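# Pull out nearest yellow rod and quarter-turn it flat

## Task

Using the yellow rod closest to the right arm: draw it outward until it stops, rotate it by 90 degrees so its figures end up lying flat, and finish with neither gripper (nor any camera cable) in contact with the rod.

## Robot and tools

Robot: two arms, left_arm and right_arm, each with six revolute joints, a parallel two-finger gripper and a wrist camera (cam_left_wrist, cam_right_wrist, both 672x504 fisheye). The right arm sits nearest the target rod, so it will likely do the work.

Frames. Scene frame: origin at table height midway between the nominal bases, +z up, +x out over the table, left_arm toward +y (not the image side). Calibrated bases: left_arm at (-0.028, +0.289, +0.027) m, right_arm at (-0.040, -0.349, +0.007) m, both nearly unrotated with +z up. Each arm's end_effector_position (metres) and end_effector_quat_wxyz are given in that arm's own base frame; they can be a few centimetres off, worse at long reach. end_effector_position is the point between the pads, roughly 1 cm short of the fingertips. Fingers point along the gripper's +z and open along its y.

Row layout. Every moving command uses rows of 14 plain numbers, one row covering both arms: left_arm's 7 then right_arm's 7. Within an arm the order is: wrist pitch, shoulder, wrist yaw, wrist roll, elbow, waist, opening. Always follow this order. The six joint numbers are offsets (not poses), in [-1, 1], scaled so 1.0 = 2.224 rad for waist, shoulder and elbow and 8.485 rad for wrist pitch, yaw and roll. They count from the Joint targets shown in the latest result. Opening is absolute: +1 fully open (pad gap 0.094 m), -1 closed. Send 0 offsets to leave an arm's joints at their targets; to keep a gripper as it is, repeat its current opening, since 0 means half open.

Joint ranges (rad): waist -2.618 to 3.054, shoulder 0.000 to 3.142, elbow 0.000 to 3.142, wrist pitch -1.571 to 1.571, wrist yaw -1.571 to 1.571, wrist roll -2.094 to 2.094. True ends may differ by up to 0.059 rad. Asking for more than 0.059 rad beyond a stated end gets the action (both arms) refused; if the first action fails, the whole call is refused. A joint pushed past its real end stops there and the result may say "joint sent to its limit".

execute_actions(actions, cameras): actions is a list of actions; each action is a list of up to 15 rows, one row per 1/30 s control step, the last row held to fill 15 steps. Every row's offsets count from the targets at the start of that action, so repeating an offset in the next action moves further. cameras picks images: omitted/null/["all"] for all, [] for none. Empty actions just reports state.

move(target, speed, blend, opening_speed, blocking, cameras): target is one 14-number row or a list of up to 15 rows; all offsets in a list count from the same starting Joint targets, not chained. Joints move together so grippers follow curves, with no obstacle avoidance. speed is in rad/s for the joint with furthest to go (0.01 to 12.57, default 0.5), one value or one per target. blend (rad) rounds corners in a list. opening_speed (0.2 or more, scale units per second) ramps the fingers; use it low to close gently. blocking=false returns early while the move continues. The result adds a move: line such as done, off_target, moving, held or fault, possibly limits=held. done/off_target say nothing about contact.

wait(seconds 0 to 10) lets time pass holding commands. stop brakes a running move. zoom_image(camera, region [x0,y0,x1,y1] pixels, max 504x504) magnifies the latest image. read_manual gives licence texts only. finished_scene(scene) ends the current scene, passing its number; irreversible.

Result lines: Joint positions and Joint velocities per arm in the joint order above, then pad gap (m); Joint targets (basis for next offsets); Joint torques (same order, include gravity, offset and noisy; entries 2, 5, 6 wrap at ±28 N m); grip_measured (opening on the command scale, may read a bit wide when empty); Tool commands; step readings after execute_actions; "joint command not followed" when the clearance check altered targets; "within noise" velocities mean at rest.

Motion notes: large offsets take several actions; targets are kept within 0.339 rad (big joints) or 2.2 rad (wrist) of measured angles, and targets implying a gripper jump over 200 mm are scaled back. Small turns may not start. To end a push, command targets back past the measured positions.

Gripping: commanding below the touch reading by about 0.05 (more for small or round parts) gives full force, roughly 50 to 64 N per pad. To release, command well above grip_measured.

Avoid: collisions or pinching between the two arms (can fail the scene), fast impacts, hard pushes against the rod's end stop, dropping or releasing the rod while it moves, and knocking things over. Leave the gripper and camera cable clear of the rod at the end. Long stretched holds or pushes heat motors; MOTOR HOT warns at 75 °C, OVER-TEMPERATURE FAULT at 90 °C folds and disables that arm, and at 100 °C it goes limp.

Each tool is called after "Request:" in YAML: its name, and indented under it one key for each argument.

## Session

Request:
execute_actions:
  actions: []

Scene clock: 0.00 s.
left_arm: end_effector_position=(+0.4127, +0.0165, +0.1264) grip_measured=+1.000 end_effector_quat_wxyz=(+0.618, -0.002, +0.786, +0.007) | right_arm: end_effector_position=(+0.3903, -0.0463, +0.1052) grip_measured=+1.000 end_effector_quat_wxyz=(+0.587, +0.098, +0.798, -0.097)
Joint names: [wrist pitch, shoulder, wrist yaw, wrist roll, elbow, waist]
Joint positions: left_arm=[0.901 1.55 0.039 0.018 0.411 0.054 0.094] | right_arm=[0.871 1.537 0.276 0.046 0.357 0.003 0.094]
Joint velocities: within noise
Joint torques (N m): no reading
Heat: left arm: 40 °C; right arm: 38 °C.
Joint targets: left_arm=[0.889 1.548 0.039 0.019 0.413 0.054] | right_arm=[0.861 1.534 0.277 0.048 0.360 0.003]
Tool commands: left_gripper/opening=+1.0 right_gripper/opening=+1.0
camera_calibration:
cam_left_wrist: T_world_to_cam=[[-0.0177666, -0.985889, 0.166453, -0.00796993], [-0.580802, -0.125334, -0.804339, 0.378982], [0.813851, -0.110967, -0.570379, -0.140833], [0, 0, 0, 1]] pos_world=[0.334589, 0.0240143, 0.225829]
cam_right_wrist: T_world_to_cam=[[-0.259, -0.939853, 0.222701, 0.0247898], [-0.669431, 0.00846419, -0.742826, 0.372487], [0.696262, -0.341475, -0.631359, -0.103415], [0, 0, 0, 1]] pos_world=[0.327779, -0.0151678, 0.20588]

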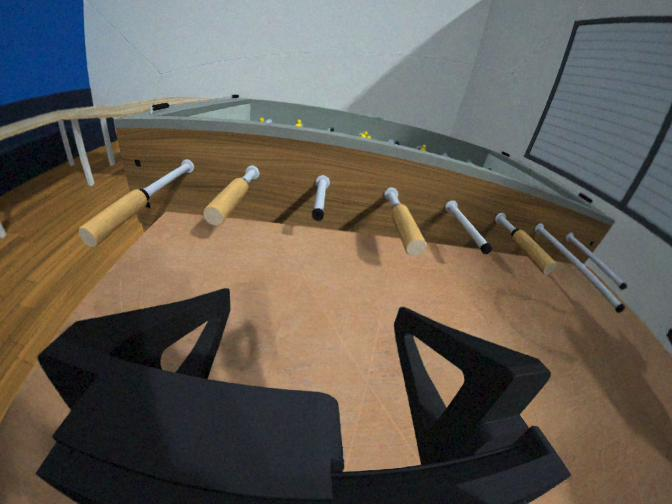

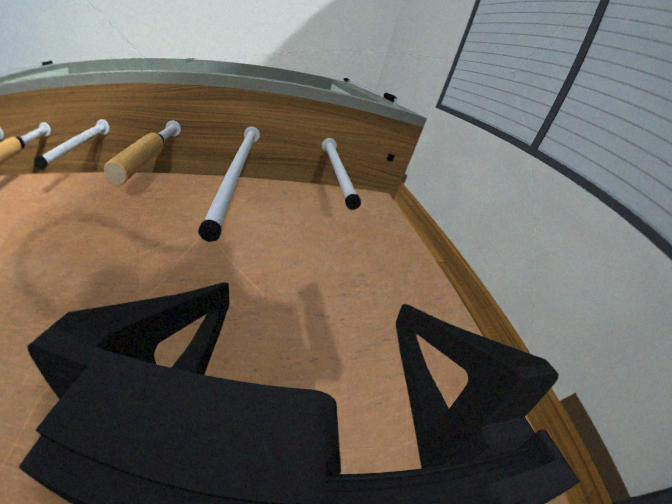

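Request:
move:
  target:
    - [0,0,0,0,0,0,1,0,-0.0917,0,0,0,0,1]
    - [0,0,0,0,0,0,1,-0.0143,-0.0827,0.0269,-0.0982,0.0629,0.1897,1]
    - [0,0,0,0,0,0,1,0.0415,0.4355,0.0269,-0.0982,0.4159,0.1897,1]
  speed: 0.9
  blend: 0.05

Scene clock: 25.70 s.
left_arm: end_effector_position=(+0.4127, +0.0165, +0.1264) grip_measured=+1.000 end_effector_quat_wxyz=(+0.618, -0.002, +0.786, +0.007) | right_arm: end_effector_position=(+0.5803, +0.1647, +0.0796) grip_measured=+0.999 end_effector_quat_wxyz=(+0.645, -0.239, +0.660, -0.301)
Joint names: [wrist pitch, shoulder, wrist yaw, wrist roll, elbow, waist]
Joint positions: left_arm=[0.901 1.55 0.039 0.018 0.411 0.054 0.094] | right_arm=[1.218 2.47 0.508 -0.791 1.268 0.419 0.094]
Joint velocities: within noise
Joint torques (N m): left_arm=[1.86 -6.82 0 0.02 5.67 -0.06] | right_arm=[1.65 -8.94 0.01 0.06 6.19 0.57]
Heat: left arm: 41 °C; right arm: 39 °C.
Joint targets: left_arm=[0.889 1.548 0.039 0.019 0.413 0.054] | right_arm=[1.213 2.503 0.506 -0.786 1.285 0.425]
move: done
camera_calibration:
cam_left_wrist: T_world_to_cam=[[-0.0177666, -0.985889, 0.166453, -0.00796993], [-0.580802, -0.125334, -0.804339, 0.378982], [0.813851, -0.110967, -0.570379, -0.140833], [0, 0, 0, 1]] pos_world=[0.334589, 0.0240143, 0.225829]
cam_right_wrist: T_world_to_cam=[[-0.111106, -0.563263, 0.818773, 0.0827996], [-0.455399, -0.703428, -0.54571, 0.456247], [0.883327, -0.433501, -0.178355, -0.309149], [0, 0, 0, 1]] pos_world=[0.490054, 0.233559, 0.126046]

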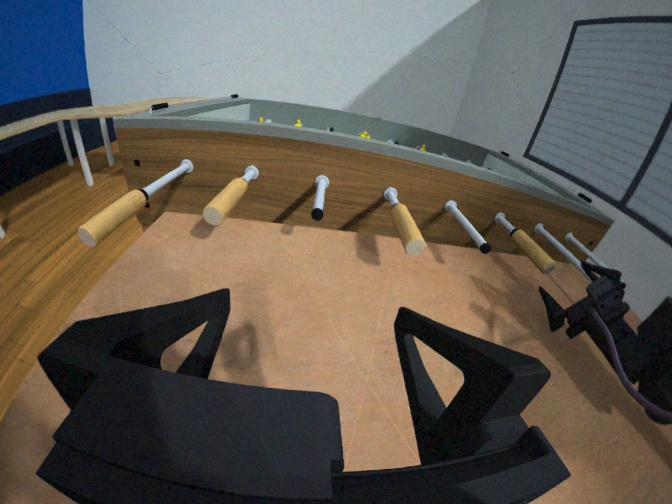

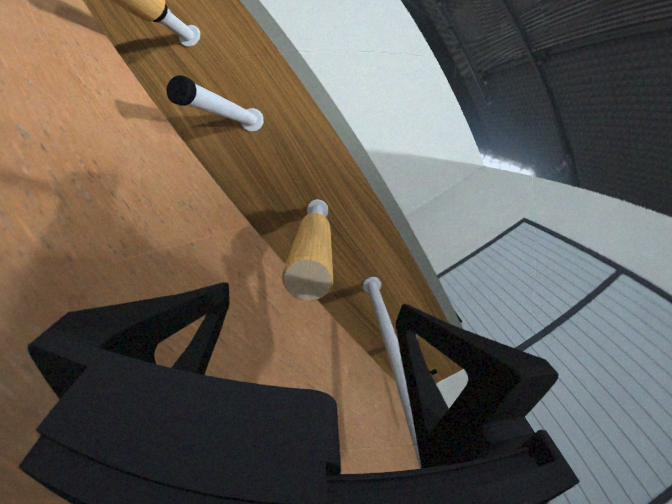

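Request:
move:
  target:
    - [0,0,0,0,0,0,1,-0.031,0.0841,-0.0085,0,0.1776,-0.0355,1]
    - [0,0,0,0,0,0,1,-0.031,0.0841,-0.0085,0,0.1776,-0.0355,-0.6]
    - [0,0,0,0,0,0,1,-0.031,0.0841,-0.0085,0.186,0.1776,-0.0355,-0.6]
    - [0,0,0,0,0,0,1,-0.031,0.0841,-0.0085,0.186,0.1776,-0.0355,0.6]
  speed: [0.5,1,1.1,1]
  opening_speed: 1.0

Scene clock: 51.63 s.
left_arm: end_effector_position=(+0.4127, +0.0165, +0.1264) grip_measured=+1.000 end_effector_quat_wxyz=(+0.618, -0.002, +0.786, +0.007) | right_arm: end_effector_position=(+0.6556, +0.1644, +0.0745) grip_measured=+0.597 end_effector_quat_wxyz=(+0.667, +0.295, +0.635, +0.253)
Joint names: [wrist pitch, shoulder, wrist yaw, wrist roll, elbow, waist]
Joint positions: left_arm=[0.901 1.55 0.039 0.018 0.411 0.054 0.094] | right_arm=[1.005 2.66 0.426 0.789 1.675 0.354 0.075]
Joint velocities: within noise
Joint torques (N m): left_arm=[1.86 -6.79 -0.01 0.02 5.67 -0.02] | right_arm=[1.19 -11.04 0.11 0.04 6.23 -0.64]
Heat: left arm: 40 °C; right arm: 41 °C.
Joint targets: left_arm=[0.889 1.548 0.039 0.019 0.413 0.054] | right_arm=[0.950 2.690 0.433 0.793 1.680 0.346]
move: off_target (right_arm); target 2's new numbers were sent with right_arm's wrist pitch 0.061 rad from that target; target 4's new numbers were sent with right_arm's wrist pitch 0.045 rad from that target; right_arm: the wrist pitch is farthest, 0.055 rad from its target
camera_calibration:
cam_left_wrist: T_world_to_cam=[[-0.0177666, -0.985889, 0.166453, -0.00796993], [-0.580802, -0.125334, -0.804339, 0.378982], [0.813851, -0.110967, -0.570379, -0.140833], [0, 0, 0, 1]] pos_world=[0.334589, 0.0240143, 0.225829]
cam_right_wrist: T_world_to_cam=[[-0.0978058, -0.809035, -0.579565, 0.231089], [-0.344483, 0.573879, -0.742963, 0.219535], [0.933684, 0.126985, -0.334828, -0.490209], [0, 0, 0, 1]] pos_world=[0.555928, 0.123221, 0.132902]

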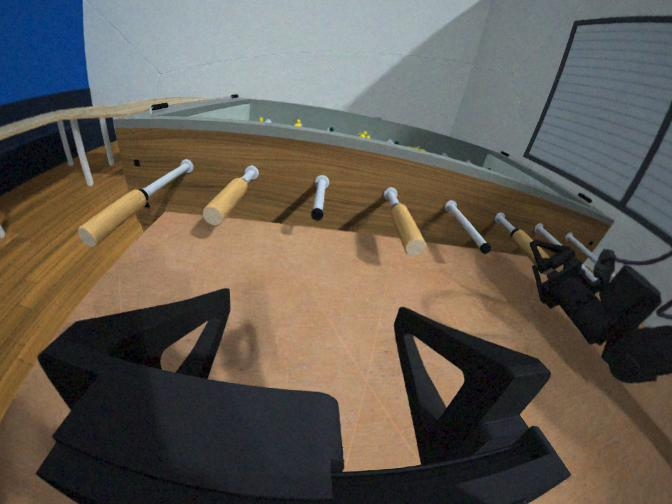

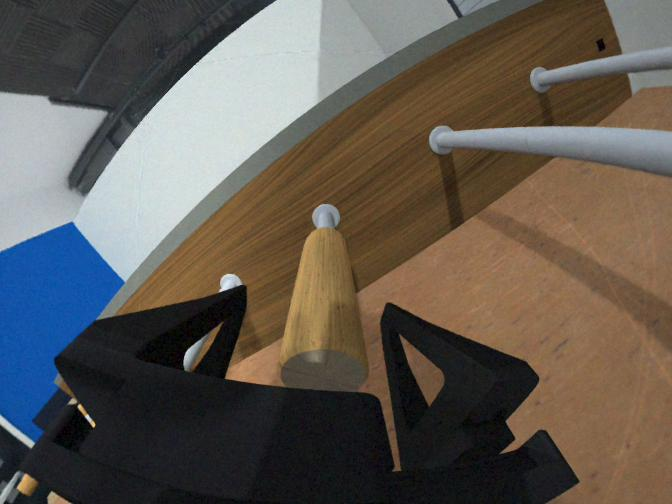

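Request:
move:
  target:
    - [0,0,0,0,0,0,1,0,0,0,-0.0935,0,0,0.6]
    - [0,0,0,0,0,0,1,0,0,0,-0.0935,0,0,-0.6]
    - [0,0,0,0,0,0,1,-0.008,-0.1776,0.0101,-0.0798,-0.2417,0.047,-0.6]
    - [0,0,0,0,0,0,1,-0.0812,-0.3552,0.0118,-0.0499,-0.3222,0.0957,-0.6]
  speed: [1,0.9,0.4,0.35]
  opening_speed: 1.0
  blend: [0,0,0.04,0]

Scene clock: 66.30 s.
left_arm: end_effector_position=(+0.4127, +0.0165, +0.1264) grip_measured=+1.000 end_effector_quat_wxyz=(+0.618, -0.002, +0.786, +0.007) | right_arm: end_effector_position=(+0.4773, +0.1784, +0.0597) grip_measured=-0.325 end_effector_quat_wxyz=(+0.499, +0.034, +0.866, -0.007)
Joint names: [wrist pitch, shoulder, wrist yaw, wrist roll, elbow, waist]
Joint positions: left_arm=[0.901 1.55 0.039 0.018 0.411 0.054 0.094] | right_arm=[0.376 1.997 0.489 0.338 1.017 0.521 0.032]
Joint velocities: within noise
Joint torques (N m): left_arm=[1.86 -6.78 -0.02 0 5.67 -0.05] | right_arm=[0.52 -17.07 0.72 0.32 1.85 3.47]
Heat: left arm: 40 °C; right arm: 42 °C.
Joint targets: left_arm=[0.889 1.548 0.039 0.019 0.413 0.054] | right_arm=[0.261 1.900 0.533 0.369 0.963 0.559]
move: off_target (right_arm); right_arm: the wrist pitch is farthest, 0.115 rad from its target
camera_calibration:
cam_left_wrist: T_world_to_cam=[[-0.0177666, -0.985889, 0.166453, -0.00796993], [-0.580802, -0.125334, -0.804339, 0.378982], [0.813851, -0.110967, -0.570379, -0.140833], [0, 0, 0, 1]] pos_world=[0.334589, 0.0240143, 0.225829]
cam_right_wrist: T_world_to_cam=[[-0.0180026, -0.987352, 0.157519, 0.165961], [-0.805995, -0.0788951, -0.586641, 0.466517], [0.591648, -0.137521, -0.79438, -0.0926452], [0, 0, 0, 1]] pos_world=[0.433811, 0.187928, 0.17394]

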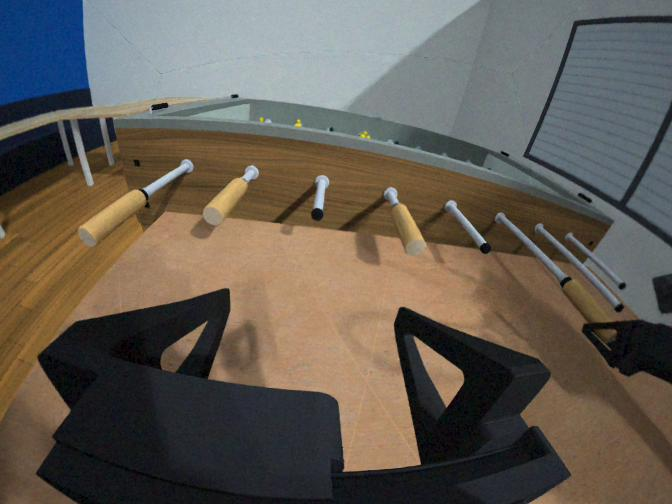

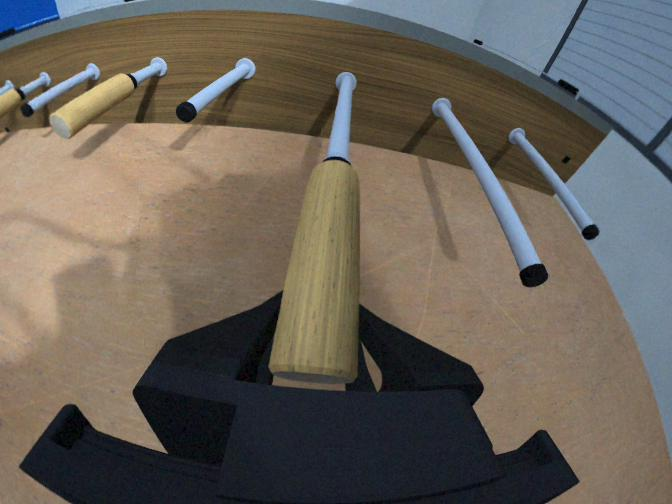

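Request:
move:
  target:
    - [0,0,0,0,0,0,1,0.0136,0.0436,-0.0052,-0.0036,0.0243,-0.0171,-0.6]
    - [0,0,0,0,0,0,1,0.0136,0.0436,-0.0052,-0.0036,0.0243,-0.0171,1]
    - [0,0,0,0,0,0,1,0.0136,-0.087,-0.0052,-0.0036,0.0243,-0.0171,1]
  opening_speed: 1.2

Scene clock: 73.90 s.
left_arm: end_effector_position=(+0.4127, +0.0165, +0.1264) grip_measured=+1.000 end_effector_quat_wxyz=(+0.618, -0.002, +0.786, +0.007) | right_arm: end_effector_position=(+0.4762, +0.1761, +0.1963) grip_measured=+0.998 end_effector_quat_wxyz=(+0.598, +0.070, +0.796, +0.059)
Joint names: [wrist pitch, shoulder, wrist yaw, wrist roll, elbow, waist]
Joint positions: left_arm=[0.901 1.55 0.039 0.018 0.411 0.054 0.094] | right_arm=[0.38 1.717 0.483 0.338 1.017 0.516 0.094]
Joint velocities: within noise
Joint torques (N m): left_arm=[1.86 -6.78 -0.01 0.01 5.64 -0.03] | right_arm=[1.61 -8.31 0.2 0.01 6.69 0.46]
Heat: left arm: 40 °C; right arm: 43 °C.
Joint targets: left_arm=[0.889 1.548 0.039 0.019 0.413 0.054] | right_arm=[0.376 1.706 0.489 0.338 1.017 0.521]
move: done
camera_calibration:
cam_left_wrist: T_world_to_cam=[[-0.0177666, -0.985889, 0.166453, -0.00796993], [-0.580802, -0.125334, -0.804339, 0.378982], [0.813851, -0.110967, -0.570379, -0.140833], [0, 0, 0, 1]] pos_world=[0.334589, 0.0240143, 0.225829]
cam_right_wrist: T_world_to_cam=[[-0.0378072, -0.999256, 0.00756755, 0.183196], [-0.638301, 0.0183223, -0.769569, 0.484496], [0.768858, -0.0339256, -0.638519, -0.116956], [0, 0, 0, 1]] pos_world=[0.406103, 0.170215, 0.296788]

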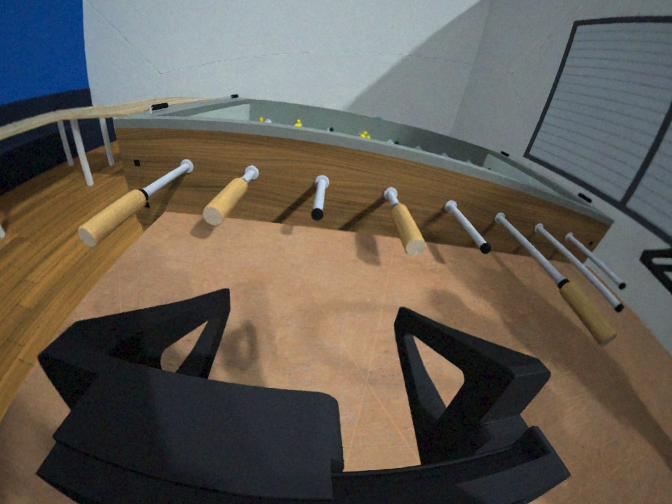

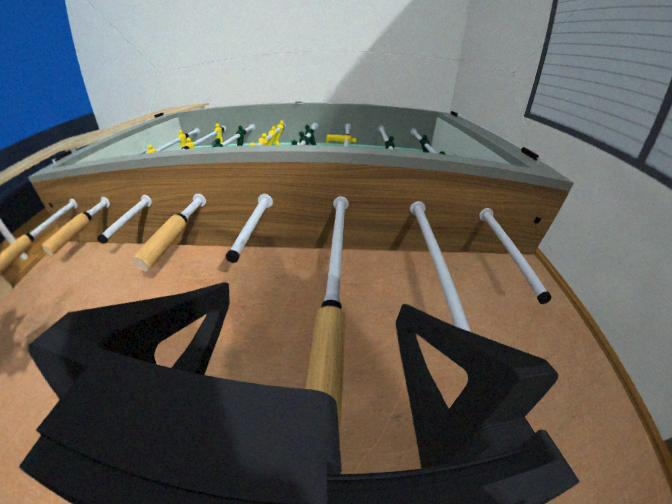

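Request:
finished_scene:
  scene: 3

The scene is finished: the task was done.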